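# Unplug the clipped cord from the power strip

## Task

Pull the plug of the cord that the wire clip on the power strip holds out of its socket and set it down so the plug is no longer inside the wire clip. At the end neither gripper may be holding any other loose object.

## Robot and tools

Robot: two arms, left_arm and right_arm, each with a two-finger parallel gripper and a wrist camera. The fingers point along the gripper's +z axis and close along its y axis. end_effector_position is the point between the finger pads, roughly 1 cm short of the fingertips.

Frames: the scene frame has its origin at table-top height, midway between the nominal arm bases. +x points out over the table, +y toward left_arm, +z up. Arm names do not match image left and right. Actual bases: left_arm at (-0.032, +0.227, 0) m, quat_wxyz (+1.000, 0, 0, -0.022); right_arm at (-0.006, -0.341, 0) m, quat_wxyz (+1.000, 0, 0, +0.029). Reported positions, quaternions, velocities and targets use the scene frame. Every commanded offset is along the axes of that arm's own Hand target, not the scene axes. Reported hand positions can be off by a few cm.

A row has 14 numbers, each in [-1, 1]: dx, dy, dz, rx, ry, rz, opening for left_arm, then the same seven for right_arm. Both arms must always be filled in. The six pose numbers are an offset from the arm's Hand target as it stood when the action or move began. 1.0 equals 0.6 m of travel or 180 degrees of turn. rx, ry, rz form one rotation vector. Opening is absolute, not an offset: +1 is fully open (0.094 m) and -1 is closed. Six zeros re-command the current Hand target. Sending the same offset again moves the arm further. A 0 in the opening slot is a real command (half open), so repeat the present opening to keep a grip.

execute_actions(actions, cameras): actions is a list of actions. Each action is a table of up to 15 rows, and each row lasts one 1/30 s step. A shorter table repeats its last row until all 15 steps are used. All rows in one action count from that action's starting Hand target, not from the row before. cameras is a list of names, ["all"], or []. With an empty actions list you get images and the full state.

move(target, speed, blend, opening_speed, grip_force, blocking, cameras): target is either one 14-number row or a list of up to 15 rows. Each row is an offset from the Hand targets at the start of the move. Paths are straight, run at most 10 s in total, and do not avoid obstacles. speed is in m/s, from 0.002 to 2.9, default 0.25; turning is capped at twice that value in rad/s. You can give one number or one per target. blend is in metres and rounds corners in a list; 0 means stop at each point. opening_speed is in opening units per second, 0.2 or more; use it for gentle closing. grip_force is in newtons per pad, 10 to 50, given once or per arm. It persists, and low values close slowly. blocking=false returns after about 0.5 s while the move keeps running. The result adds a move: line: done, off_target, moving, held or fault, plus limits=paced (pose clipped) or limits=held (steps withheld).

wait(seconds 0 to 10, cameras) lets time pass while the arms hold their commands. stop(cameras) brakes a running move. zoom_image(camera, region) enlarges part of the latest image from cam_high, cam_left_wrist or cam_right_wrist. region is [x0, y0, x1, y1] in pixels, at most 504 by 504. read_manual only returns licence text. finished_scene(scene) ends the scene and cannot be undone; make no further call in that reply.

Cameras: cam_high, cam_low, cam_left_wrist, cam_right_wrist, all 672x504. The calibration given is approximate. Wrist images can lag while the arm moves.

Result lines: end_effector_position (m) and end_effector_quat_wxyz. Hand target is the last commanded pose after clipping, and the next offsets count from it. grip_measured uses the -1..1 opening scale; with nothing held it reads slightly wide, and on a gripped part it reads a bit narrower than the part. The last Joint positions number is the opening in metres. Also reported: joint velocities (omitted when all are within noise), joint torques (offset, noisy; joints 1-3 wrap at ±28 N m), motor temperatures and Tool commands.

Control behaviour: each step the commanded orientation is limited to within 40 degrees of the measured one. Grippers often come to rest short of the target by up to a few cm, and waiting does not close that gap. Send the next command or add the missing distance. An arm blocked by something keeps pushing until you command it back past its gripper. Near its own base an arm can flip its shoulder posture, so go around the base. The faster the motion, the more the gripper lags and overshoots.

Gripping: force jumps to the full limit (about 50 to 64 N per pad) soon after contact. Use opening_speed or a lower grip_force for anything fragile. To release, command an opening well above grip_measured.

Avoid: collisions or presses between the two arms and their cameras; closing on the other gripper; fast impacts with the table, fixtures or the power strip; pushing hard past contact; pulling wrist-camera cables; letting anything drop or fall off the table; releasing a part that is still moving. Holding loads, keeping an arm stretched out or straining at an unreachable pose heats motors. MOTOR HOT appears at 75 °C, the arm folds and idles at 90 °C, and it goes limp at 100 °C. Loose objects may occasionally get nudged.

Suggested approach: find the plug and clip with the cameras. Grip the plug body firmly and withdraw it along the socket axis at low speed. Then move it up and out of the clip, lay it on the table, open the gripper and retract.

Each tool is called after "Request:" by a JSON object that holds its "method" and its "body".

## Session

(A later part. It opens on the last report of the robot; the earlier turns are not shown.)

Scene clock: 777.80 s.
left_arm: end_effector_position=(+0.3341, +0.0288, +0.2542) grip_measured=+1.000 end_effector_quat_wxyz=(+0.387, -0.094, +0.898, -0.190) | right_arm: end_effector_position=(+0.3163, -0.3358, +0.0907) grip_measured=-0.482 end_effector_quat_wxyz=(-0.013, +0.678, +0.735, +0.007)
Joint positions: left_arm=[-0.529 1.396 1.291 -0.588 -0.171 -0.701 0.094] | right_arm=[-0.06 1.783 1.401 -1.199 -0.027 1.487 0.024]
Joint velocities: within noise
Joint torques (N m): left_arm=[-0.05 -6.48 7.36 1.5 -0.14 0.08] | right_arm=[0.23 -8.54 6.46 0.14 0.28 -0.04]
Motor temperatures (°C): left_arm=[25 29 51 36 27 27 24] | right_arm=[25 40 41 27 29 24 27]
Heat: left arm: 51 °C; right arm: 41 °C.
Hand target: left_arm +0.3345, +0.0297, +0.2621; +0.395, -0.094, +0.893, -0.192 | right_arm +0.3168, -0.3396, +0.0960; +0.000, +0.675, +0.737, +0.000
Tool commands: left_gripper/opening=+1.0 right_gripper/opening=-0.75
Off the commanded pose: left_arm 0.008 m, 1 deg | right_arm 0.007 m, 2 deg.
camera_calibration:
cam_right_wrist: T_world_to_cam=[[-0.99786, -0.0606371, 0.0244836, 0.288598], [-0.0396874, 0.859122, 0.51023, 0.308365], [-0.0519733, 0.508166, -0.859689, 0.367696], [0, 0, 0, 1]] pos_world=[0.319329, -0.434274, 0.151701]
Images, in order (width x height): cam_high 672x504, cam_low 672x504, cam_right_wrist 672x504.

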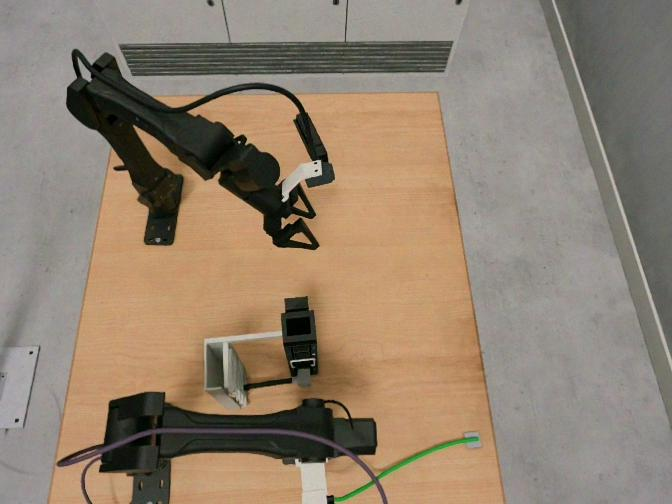

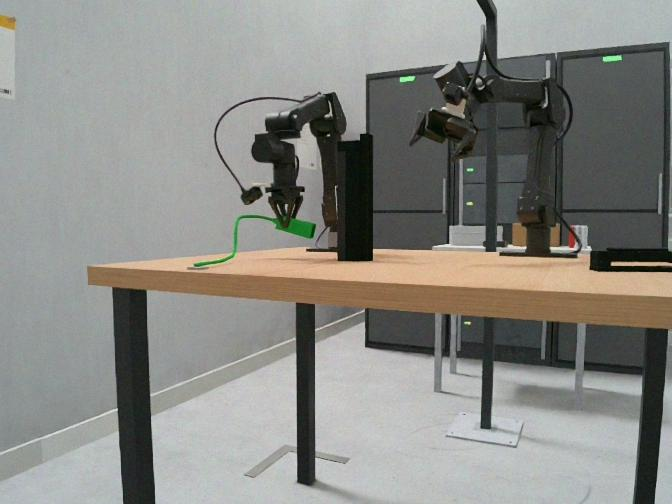

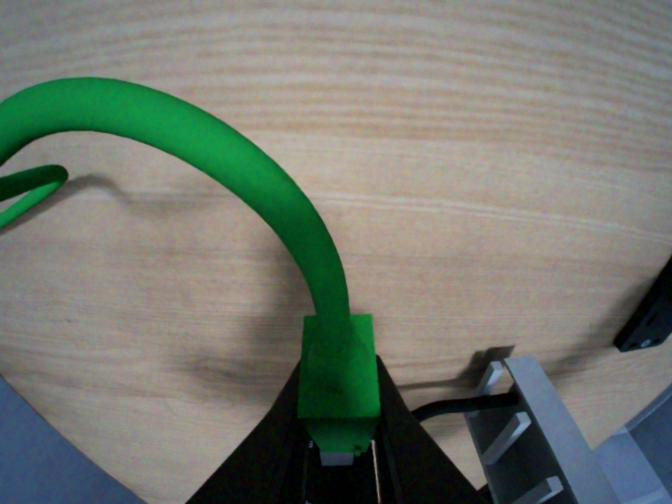

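Request:
{"method": "move", "body": {"target": [0,0,0,0,0,0,1, -0.0833,0,0,0,0.0722,0,-0.75], "speed": 0.12, "cameras": ["cam_low","cam_right_wrist"]}}

Request:
{"method": "zoom_image", "body": {"camera": "cam_low", "region": [170, 170, 350, 290]}}

Scene clock: 791.13 s.
left_arm: end_effector_position=(+0.3341, +0.0288, +0.2542) grip_measured=+1.000 end_effector_quat_wxyz=(+0.387, -0.094, +0.898, -0.190) | right_arm: end_effector_position=(+0.3191, -0.3848, +0.0907) grip_measured=-0.482 end_effector_quat_wxyz=(-0.084, +0.668, +0.735, +0.080)
Joint positions: left_arm=[-0.529 1.396 1.291 -0.588 -0.171 -0.701 0.094] | right_arm=[-0.315 1.86 1.478 -1.266 -0.22 1.209 0.024]
Joint torques (N m): left_arm=[0.06 -6.31 7.24 1.47 -0.2 0.04] | right_arm=[-0.62 -7.6 8.5 -0.13 -0.02 0]
Heat: left arm: 51 °C; right arm: 41 °C.
Hand target: left_arm +0.3345, +0.0297, +0.2621; +0.395, -0.094, +0.893, -0.192 | right_arm +0.3211, -0.3894, +0.0959; -0.084, +0.671, +0.733, +0.077
Off the commanded pose: left_arm 0.008 m, 1 deg | right_arm 0.007 m, 1 deg.
move: done
camera_calibration:
cam_right_wrist: T_world_to_cam=[[-0.996813, -0.0781048, 0.0162453, 0.282098], [-0.0467012, 0.736405, 0.674927, 0.290648], [-0.0646782, 0.672017, -0.737706, 0.448764], [0, 0, 0, 1]] pos_world=[0.323798, -0.493579, 0.130307]
Images, in order (width x height): cam_low 672x504, cam_right_wrist 672x504.

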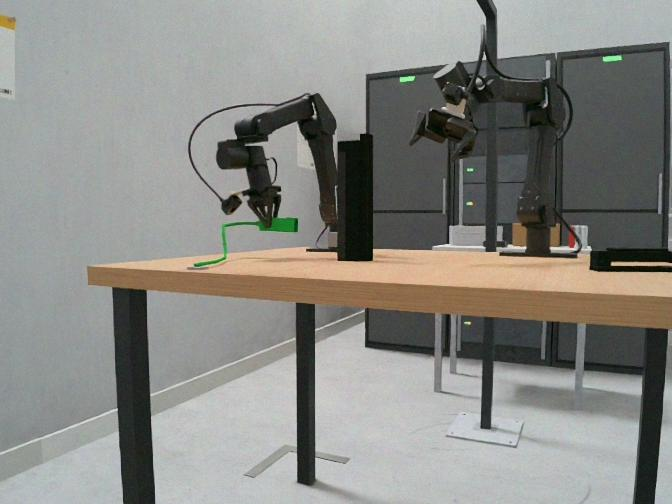

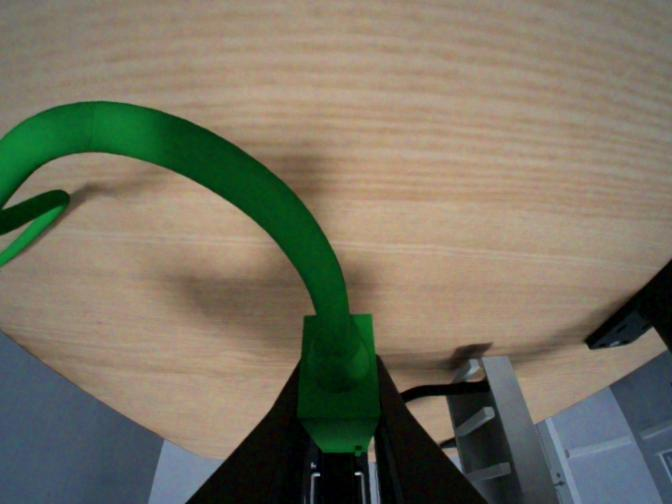

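Scaled by 2.800 from the camera's 672x504 image, which has a finer 960x720 frame.

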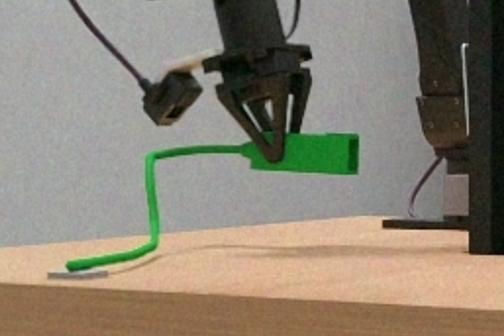

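Request:
{"method": "move", "body": {"target": [0,0,0,0,0,0,1, -0.0206,0,0.0893,0,0,0,-0.75], "speed": 0.1, "cameras": ["cam_low","cam_right_wrist"]}}

Request:
{"method": "zoom_image", "body": {"camera": "cam_low", "region": [170, 170, 350, 290]}}

Scene clock: 796.30 s.
left_arm: end_effector_position=(+0.3341, +0.0288, +0.2542) grip_measured=+1.000 end_effector_quat_wxyz=(+0.387, -0.094, +0.898, -0.190) | right_arm: end_effector_position=(+0.3241, -0.3861, +0.0462) grip_measured=-0.482 end_effector_quat_wxyz=(-0.080, +0.667, +0.736, +0.082)
Joint positions: left_arm=[-0.529 1.396 1.291 -0.588 -0.171 -0.701 0.094] | right_arm=[-0.315 1.908 1.362 -1.093 -0.22 1.209 0.024]
Joint torques (N m): left_arm=[0.1 -6.39 7.25 1.52 -0.2 0.04] | right_arm=[-0.59 -8.03 4.6 0.15 -0.02 -0.01]
Heat: left arm: 51 °C; right arm: 41 °C.
Hand target: left_arm +0.3345, +0.0297, +0.2621; +0.395, -0.094, +0.893, -0.192 | right_arm +0.3211, -0.3893, +0.0409; -0.084, +0.671, +0.733, +0.077
Off the commanded pose: left_arm 0.008 m, 1 deg | right_arm 0.007 m, 1 deg.
move: done
camera_calibration:
cam_right_wrist: T_world_to_cam=[[-0.996892, -0.0784137, 0.00754208, 0.288146], [-0.0529538, 0.737927, 0.6728, 0.324598], [-0.0583222, 0.67031, -0.739786, 0.414509], [0, 0, 0, 1]] pos_world=[0.328614, -0.494784, 0.0860853]
Images, in order (width x height): cam_low 672x504, cam_right_wrist 672x504.

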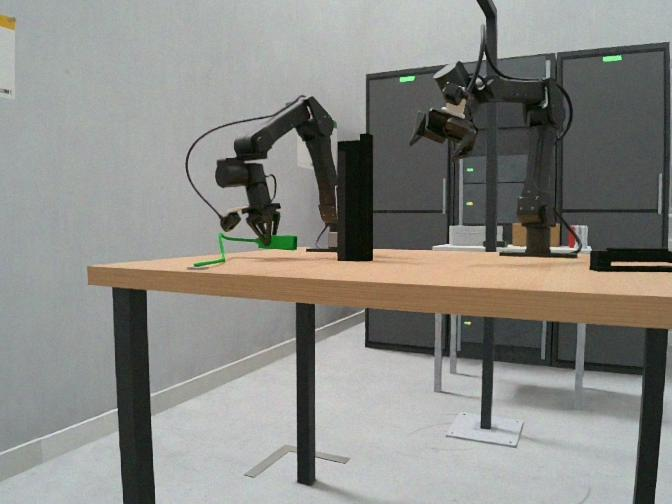

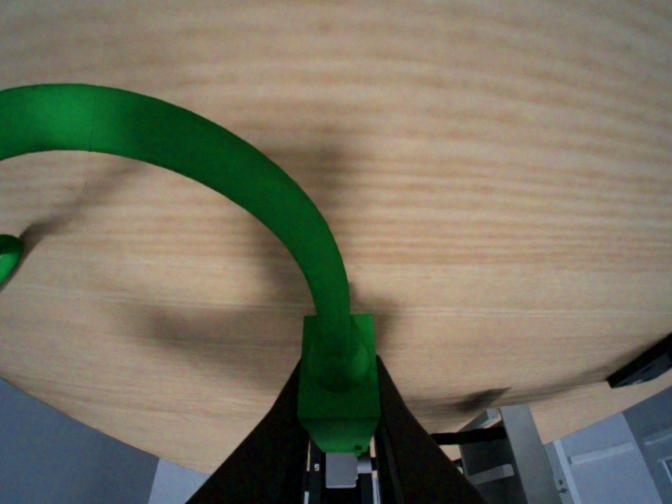

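Scaled by 2.800 from the camera's 672x504 image, which has a finer 960x720 frame.

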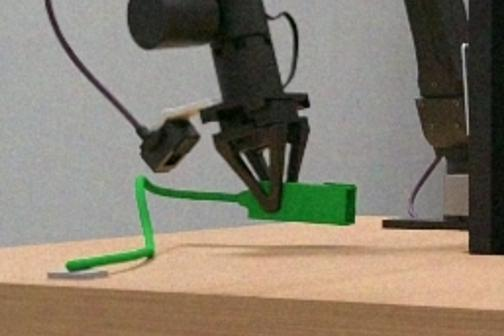

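Request:
{"method": "move", "body": {"target": [0,0,0,0,0,0,1, -0.0083,0,0.0357,0,0,0,-0.75], "speed": 0.05, "cameras": ["cam_low","cam_right_wrist"]}}

Request:
{"method": "zoom_image", "body": {"camera": "cam_low", "region": [170, 190, 350, 290]}}

Scene clock: 802.97 s.
left_arm: end_effector_position=(+0.3341, +0.0288, +0.2542) grip_measured=+1.000 end_effector_quat_wxyz=(+0.387, -0.094, +0.898, -0.190) | right_arm: end_effector_position=(+0.3232, -0.3859, +0.0256) grip_measured=-0.482 end_effector_quat_wxyz=(-0.082, +0.668, +0.736, +0.081)
Joint positions: left_arm=[-0.529 1.396 1.291 -0.588 -0.171 -0.701 0.094] | right_arm=[-0.315 1.935 1.312 -1.019 -0.22 1.209 0.024]
Joint torques (N m): left_arm=[0.06 -6.57 7.19 1.5 -0.17 0.07] | right_arm=[-0.64 -7.82 4.34 0.29 -0.02 -0.01]
Heat: left arm: 51 °C; right arm: 41 °C.
Hand target: left_arm +0.3345, +0.0297, +0.2621; +0.395, -0.094, +0.893, -0.192 | right_arm +0.3211, -0.3893, +0.0189; -0.084, +0.671, +0.733, +0.077
Off the commanded pose: left_arm 0.008 m, 1 deg | right_arm 0.008 m, 1 deg.
move: done
camera_calibration:
cam_right_wrist: T_world_to_cam=[[-0.996855, -0.0784706, 0.011066, 0.287243], [-0.050561, 0.737305, 0.673665, 0.337179], [-0.0610219, 0.670987, -0.738954, 0.400185], [0, 0, 0, 1]] pos_world=[0.327807, -0.494582, 0.065394]
Images, in order (width x height): cam_low 672x504, cam_right_wrist 672x504.

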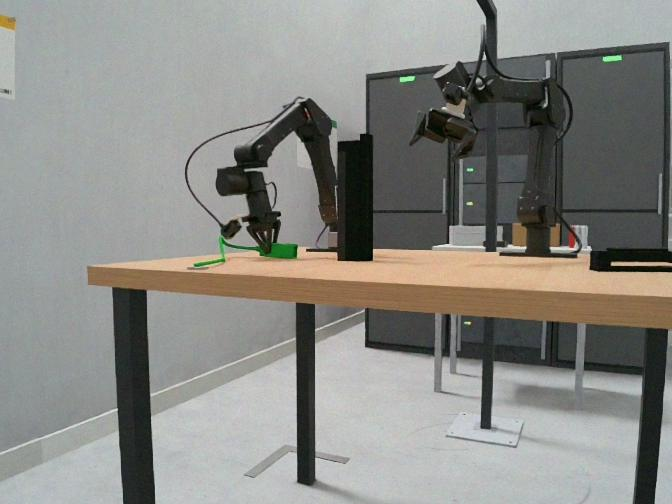

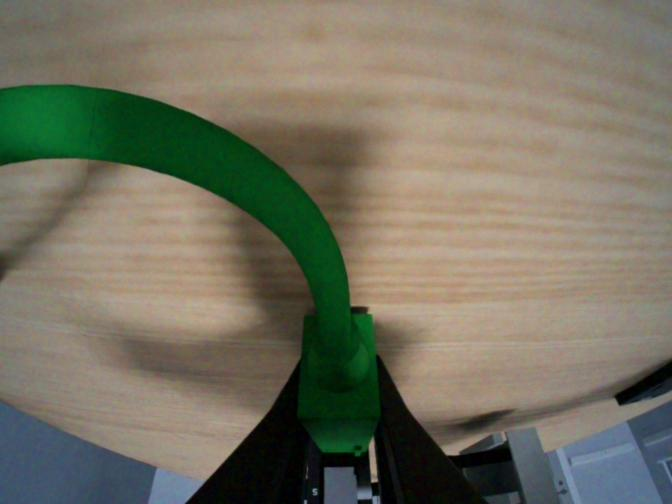

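Scaled by 2.800 from the camera's 672x504 image, which has a finer 960x720 frame.

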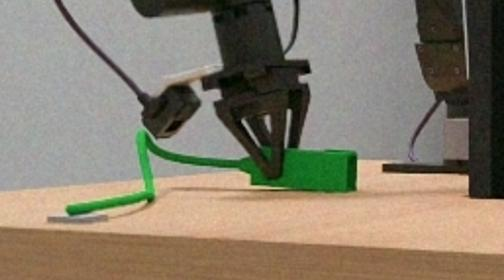

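Request:
{"method": "move", "body": {"target": [0,0,0,0,0,0,1, -0.0037,0,0.0162,0,0,0,-0.75], "speed": 0.04, "cameras": ["cam_low"]}}

Request:
{"method": "zoom_image", "body": {"camera": "cam_low", "region": [190, 200, 320, 280]}}

Scene clock: 807.63 s.
left_arm: end_effector_position=(+0.3341, +0.0288, +0.2542) grip_measured=+1.000 end_effector_quat_wxyz=(+0.387, -0.094, +0.898, -0.190) | right_arm: end_effector_position=(+0.3229, -0.3846, +0.0233) grip_measured=-0.482 end_effector_quat_wxyz=(-0.084, +0.669, +0.734, +0.088)
Joint positions: left_arm=[-0.529 1.396 1.291 -0.588 -0.171 -0.701 0.094] | right_arm=[-0.319 1.935 1.3 -1.006 -0.234 1.209 0.024]
Joint torques (N m): left_arm=[0.24 -6.42 7.49 1.51 -0.18 0.1] | right_arm=[-0.32 -6.71 3.56 0.53 0.09 -0.03]
Heat: left arm: 51 °C; right arm: 41 °C.
Hand target: left_arm +0.3345, +0.0297, +0.2621; +0.395, -0.094, +0.893, -0.192 | right_arm +0.3211, -0.3893, +0.0090; -0.084, +0.671, +0.733, +0.077
Off the commanded pose: left_arm 0.008 m, 1 deg | right_arm 0.015 m, 1 deg.
move: off_target (right_arm)
Images, in order (width x height): cam_low 672x504.

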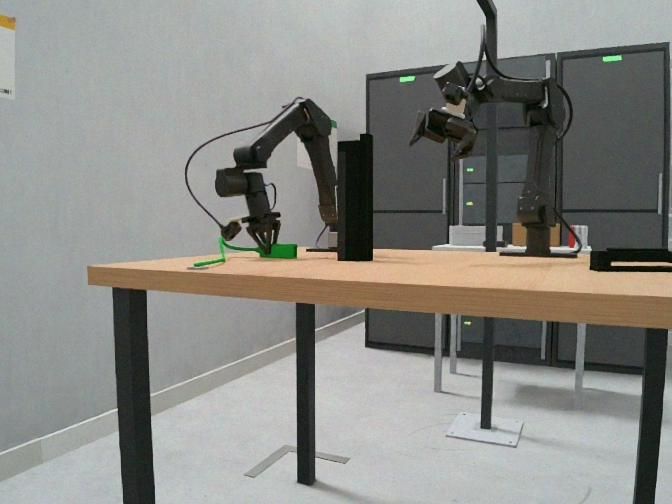

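Scaled by 3.877 from the camera's 672x504 image, which has a finer 960x720 frame.

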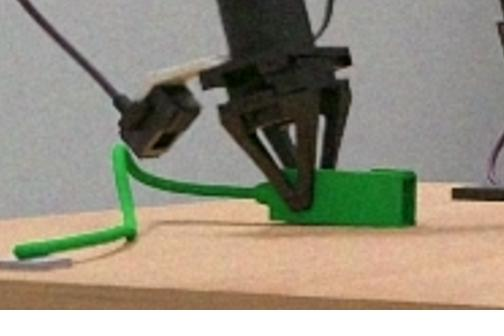

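Request:
{"method": "move", "body": {"target": [[0,0,0,0,0,0,1, 0.0032,0,-0.0138,0,0,0,-0.75],[0,0,0,0,0,0,1, 0.0032,0,-0.0138,0,0,0,0.3]], "speed": 0.04, "opening_speed": 0.5, "cameras": ["cam_low","cam_right_wrist"]}}

Request:
{"method": "zoom_image", "body": {"camera": "cam_low", "region": [190, 200, 320, 280]}}

Scene clock: 815.83 s.
left_arm: end_effector_position=(+0.3341, +0.0288, +0.2542) grip_measured=+1.000 end_effector_quat_wxyz=(+0.387, -0.094, +0.898, -0.190) | right_arm: end_effector_position=(+0.3225, -0.3861, +0.0230) grip_measured=+0.297 end_effector_quat_wxyz=(-0.082, +0.669, +0.734, +0.084)
Joint positions: left_arm=[-0.529 1.396 1.291 -0.588 -0.171 -0.701 0.094] | right_arm=[-0.319 1.935 1.3 -1.006 -0.225 1.209 0.061]
Joint torques (N m): left_arm=[0.24 -6.6 7.58 1.48 -0.18 0.05] | right_arm=[-0.38 -7.62 5.04 0.21 0.02 -0.01]
Heat: left arm: 51 °C; right arm: 40 °C.
Hand target: left_arm +0.3345, +0.0297, +0.2621; +0.395, -0.094, +0.893, -0.192 | right_arm +0.3212, -0.3893, +0.0175; -0.084, +0.671, +0.733, +0.077
Off the commanded pose: left_arm 0.008 m, 1 deg | right_arm 0.006 m, 1 deg.
move: done
camera_calibration:
cam_right_wrist: T_world_to_cam=[[-0.997197, -0.0743558, 0.00838427, 0.288277], [-0.0490754, 0.734479, 0.676855, 0.3374], [-0.0564861, 0.674546, -0.736069, 0.398175], [0, 0, 0, 1]] pos_world=[0.326519, -0.494966, 0.0622966]
Images, in order (width x height): cam_low 672x504, cam_right_wrist 672x504.

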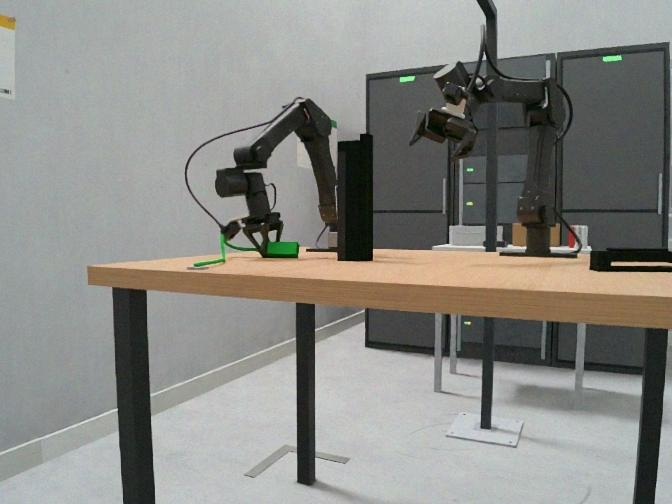

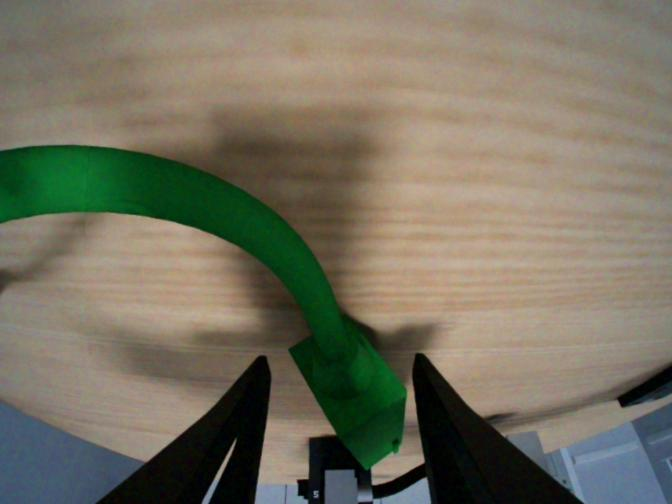

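Scaled by 3.877 from the camera's 672x504 image, which has a finer 960x720 frame.

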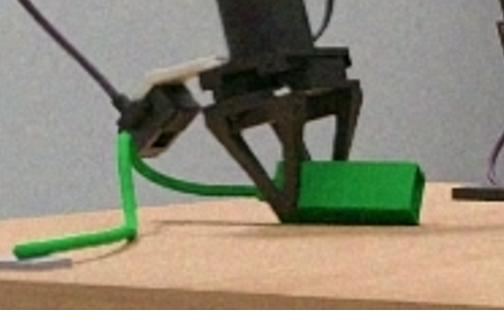

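Request:
{"method": "move", "body": {"target": [[0,0,0,0,0,0,1, 0,0,0,0,0,0,1],[0,0,0,0,0,0,1, 0,0,-0.2,0,0,0,1]], "speed": 0.15, "opening_speed": 0.8, "cameras": ["cam_low","cam_right_wrist","cam_high"]}}

Request:
{"method": "zoom_image", "body": {"camera": "cam_low", "region": [190, 160, 350, 280]}}

Request:
{"method": "zoom_image", "body": {"camera": "cam_right_wrist", "region": [150, 200, 500, 504]}}

Scene clock: 825.83 s.
left_arm: end_effector_position=(+0.3341, +0.0288, +0.2542) grip_measured=+1.000 end_effector_quat_wxyz=(+0.387, -0.094, +0.898, -0.190) | right_arm: end_effector_position=(+0.3209, -0.4108, +0.1216) grip_measured=+0.997 end_effector_quat_wxyz=(-0.104, +0.673, +0.728, +0.075)
Joint positions: left_arm=[-0.529 1.396 1.291 -0.588 -0.171 -0.701 0.094] | right_arm=[-0.39 1.929 1.688 -1.462 -0.221 1.147 0.094]
Joint torques (N m): left_arm=[-0.1 -6.38 7.08 1.48 -0.14 0.05] | right_arm=[-0.39 -10.61 7.91 -0.08 0.04 -0.1]
Heat: left arm: 52 °C; right arm: 40 °C.
Hand target: left_arm +0.3345, +0.0297, +0.2621; +0.395, -0.094, +0.893, -0.192 | right_arm +0.3235, -0.4164, +0.1344; -0.084, +0.671, +0.733, +0.077
Off the commanded pose: left_arm 0.008 m, 1 deg | right_arm 0.014 m, 2 deg.
move: off_target (right_arm)
camera_calibration:
cam_right_wrist: T_world_to_cam=[[-0.996455, -0.0654113, 0.0528986, 0.282043], [-0.0109175, 0.724048, 0.689663, 0.270696], [-0.0834129, 0.68664, -0.722196, 0.499343], [0, 0, 0, 1]] pos_world=[0.32565, -0.520418, 0.159015]
Images, in order (width x height): cam_high 672x504, cam_low 672x504, cam_right_wrist 672x504.

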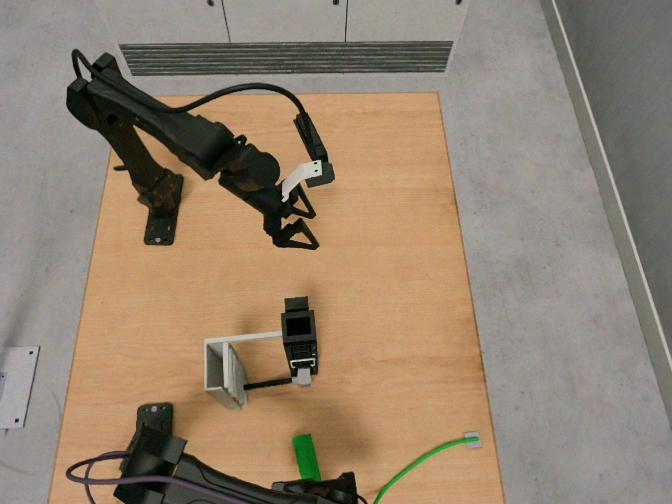

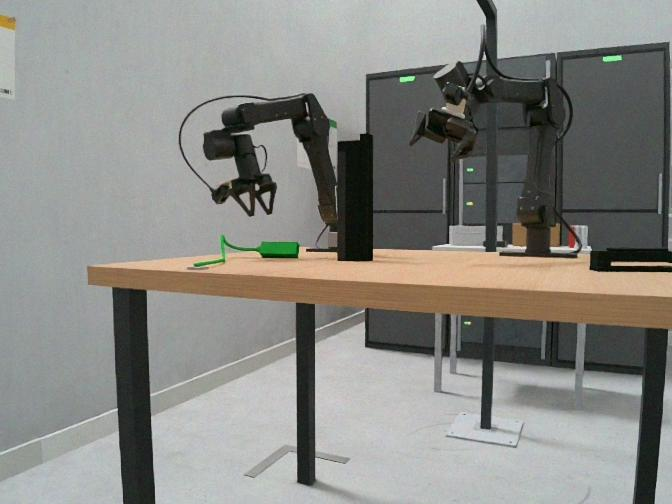

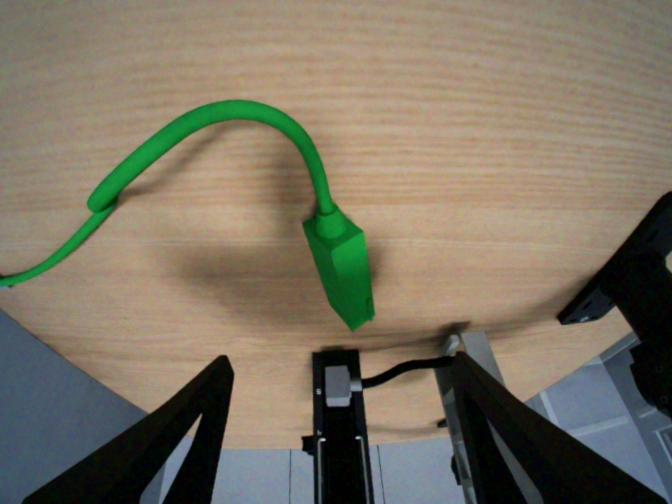

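Scaled by 3.150 from the camera's 672x504 image, which has a finer 960x720 frame.

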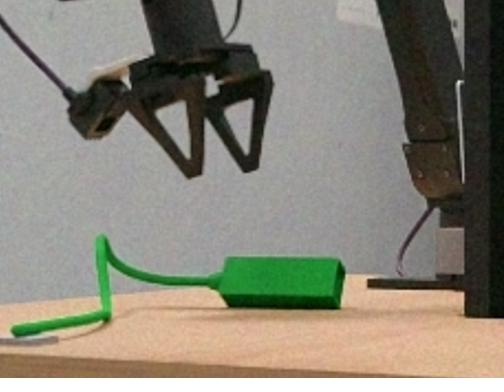

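Scaled by 1.440 from the camera's 672x504 image, which has a finer 960x720 frame.

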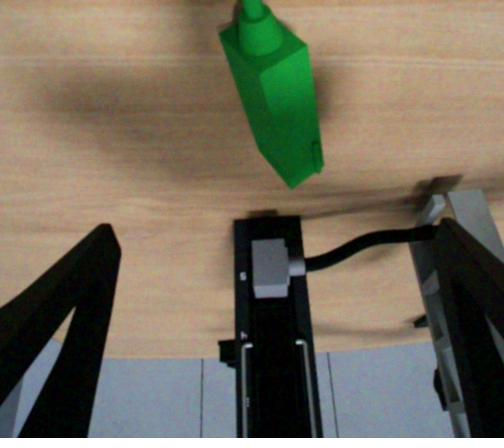

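Request:
{"method": "move", "body": {"target": [0,0,0,0,0,0,-1, 0,0,0,0,0,0,-1], "cameras": ["all"]}}

Request:
{"method": "zoom_image", "body": {"camera": "cam_left_wrist", "region": [280, 300, 400, 400]}}

Request:
{"method": "zoom_image", "body": {"camera": "cam_right_wrist", "region": [280, 300, 400, 400]}}

Scene clock: 849.37 s.
left_arm: end_effector_position=(+0.3341, +0.0288, +0.2542) grip_measured=-0.995 end_effector_quat_wxyz=(+0.387, -0.094, +0.898, -0.190) | right_arm: end_effector_position=(+0.3207, -0.4108, +0.1216) grip_measured=-0.983 end_effector_quat_wxyz=(-0.104, +0.673, +0.728, +0.074)
Joint positions: left_arm=[-0.529 1.396 1.291 -0.588 -0.171 -0.701 0] | right_arm=[-0.39 1.929 1.688 -1.463 -0.22 1.146 0.001]
Joint torques (N m): left_arm=[-0.36 -6.58 7.12 1.47 -0.13 0.09] | right_arm=[-0.46 -10.59 7.95 -0.1 0.04 -0.12]
Heat: left arm: 52 °C; right arm: 44 °C.
Hand target: left_arm +0.3345, +0.0297, +0.2621; +0.395, -0.094, +0.893, -0.192 | right_arm +0.3234, -0.4164, +0.1344; -0.084, +0.671, +0.733, +0.077
Off the commanded pose: left_arm 0.008 m, 1 deg | right_arm 0.014 m, 2 deg.
move: off_target (right_arm)
camera_calibration:
cam_right_wrist: T_world_to_cam=[[-0.996381, -0.0659075, 0.053675, 0.281435], [-0.0107535, 0.724148, 0.689561, 0.270708], [-0.0843159, 0.686489, -0.722236, 0.499549], [0, 0, 0, 1]] pos_world=[0.325448, -0.520419, 0.159016]

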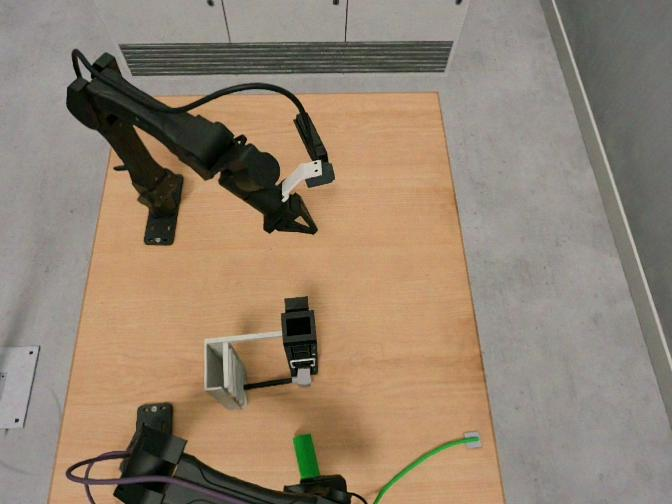

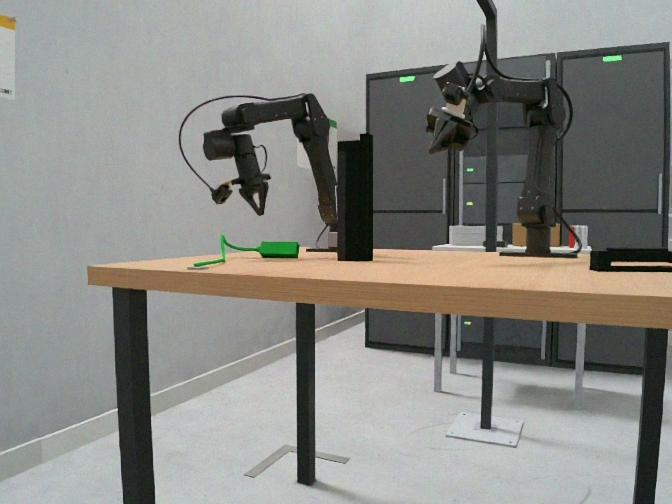

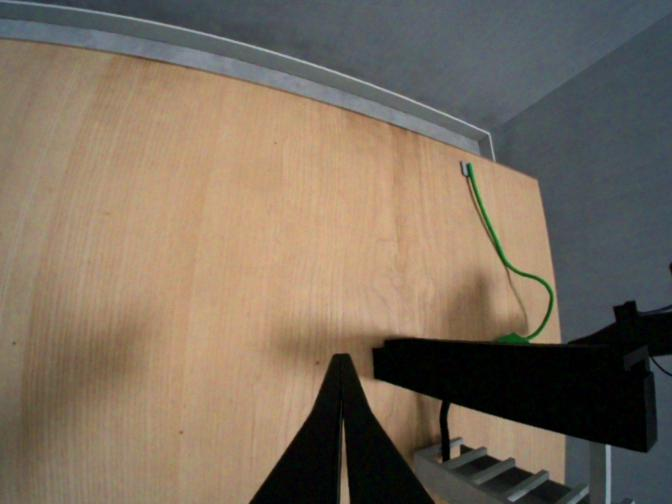

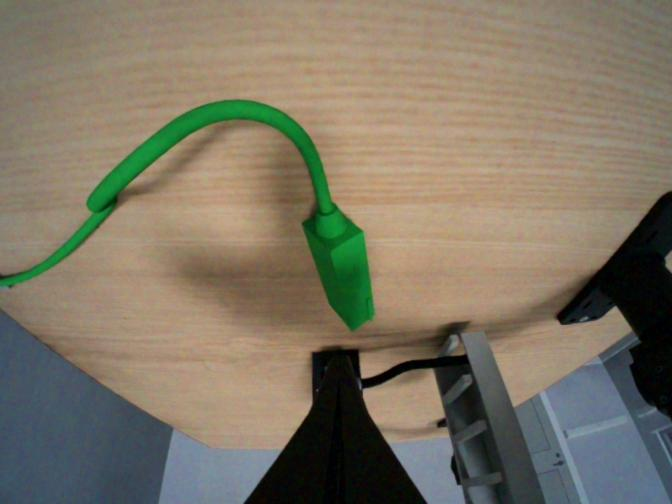

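Scaled by 4.200 from the camera's 672x504 image, which has a finer 960x720 frame.

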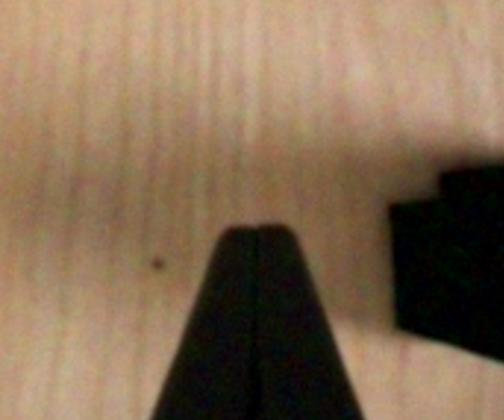

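Scaled by 4.200 from the camera's 672x504 image, which has a finer 960x720 frame.

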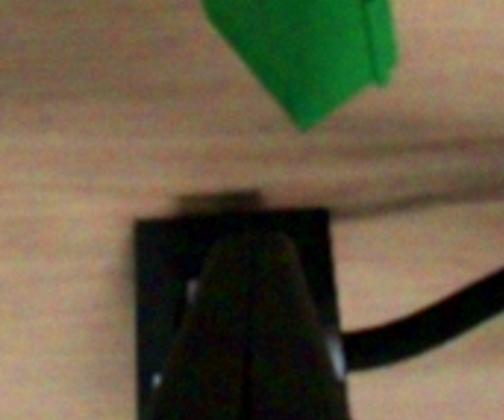

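Request:
{"method": "finished_scene", "body": {"scene": 1}}

The scene is finished: the task was done.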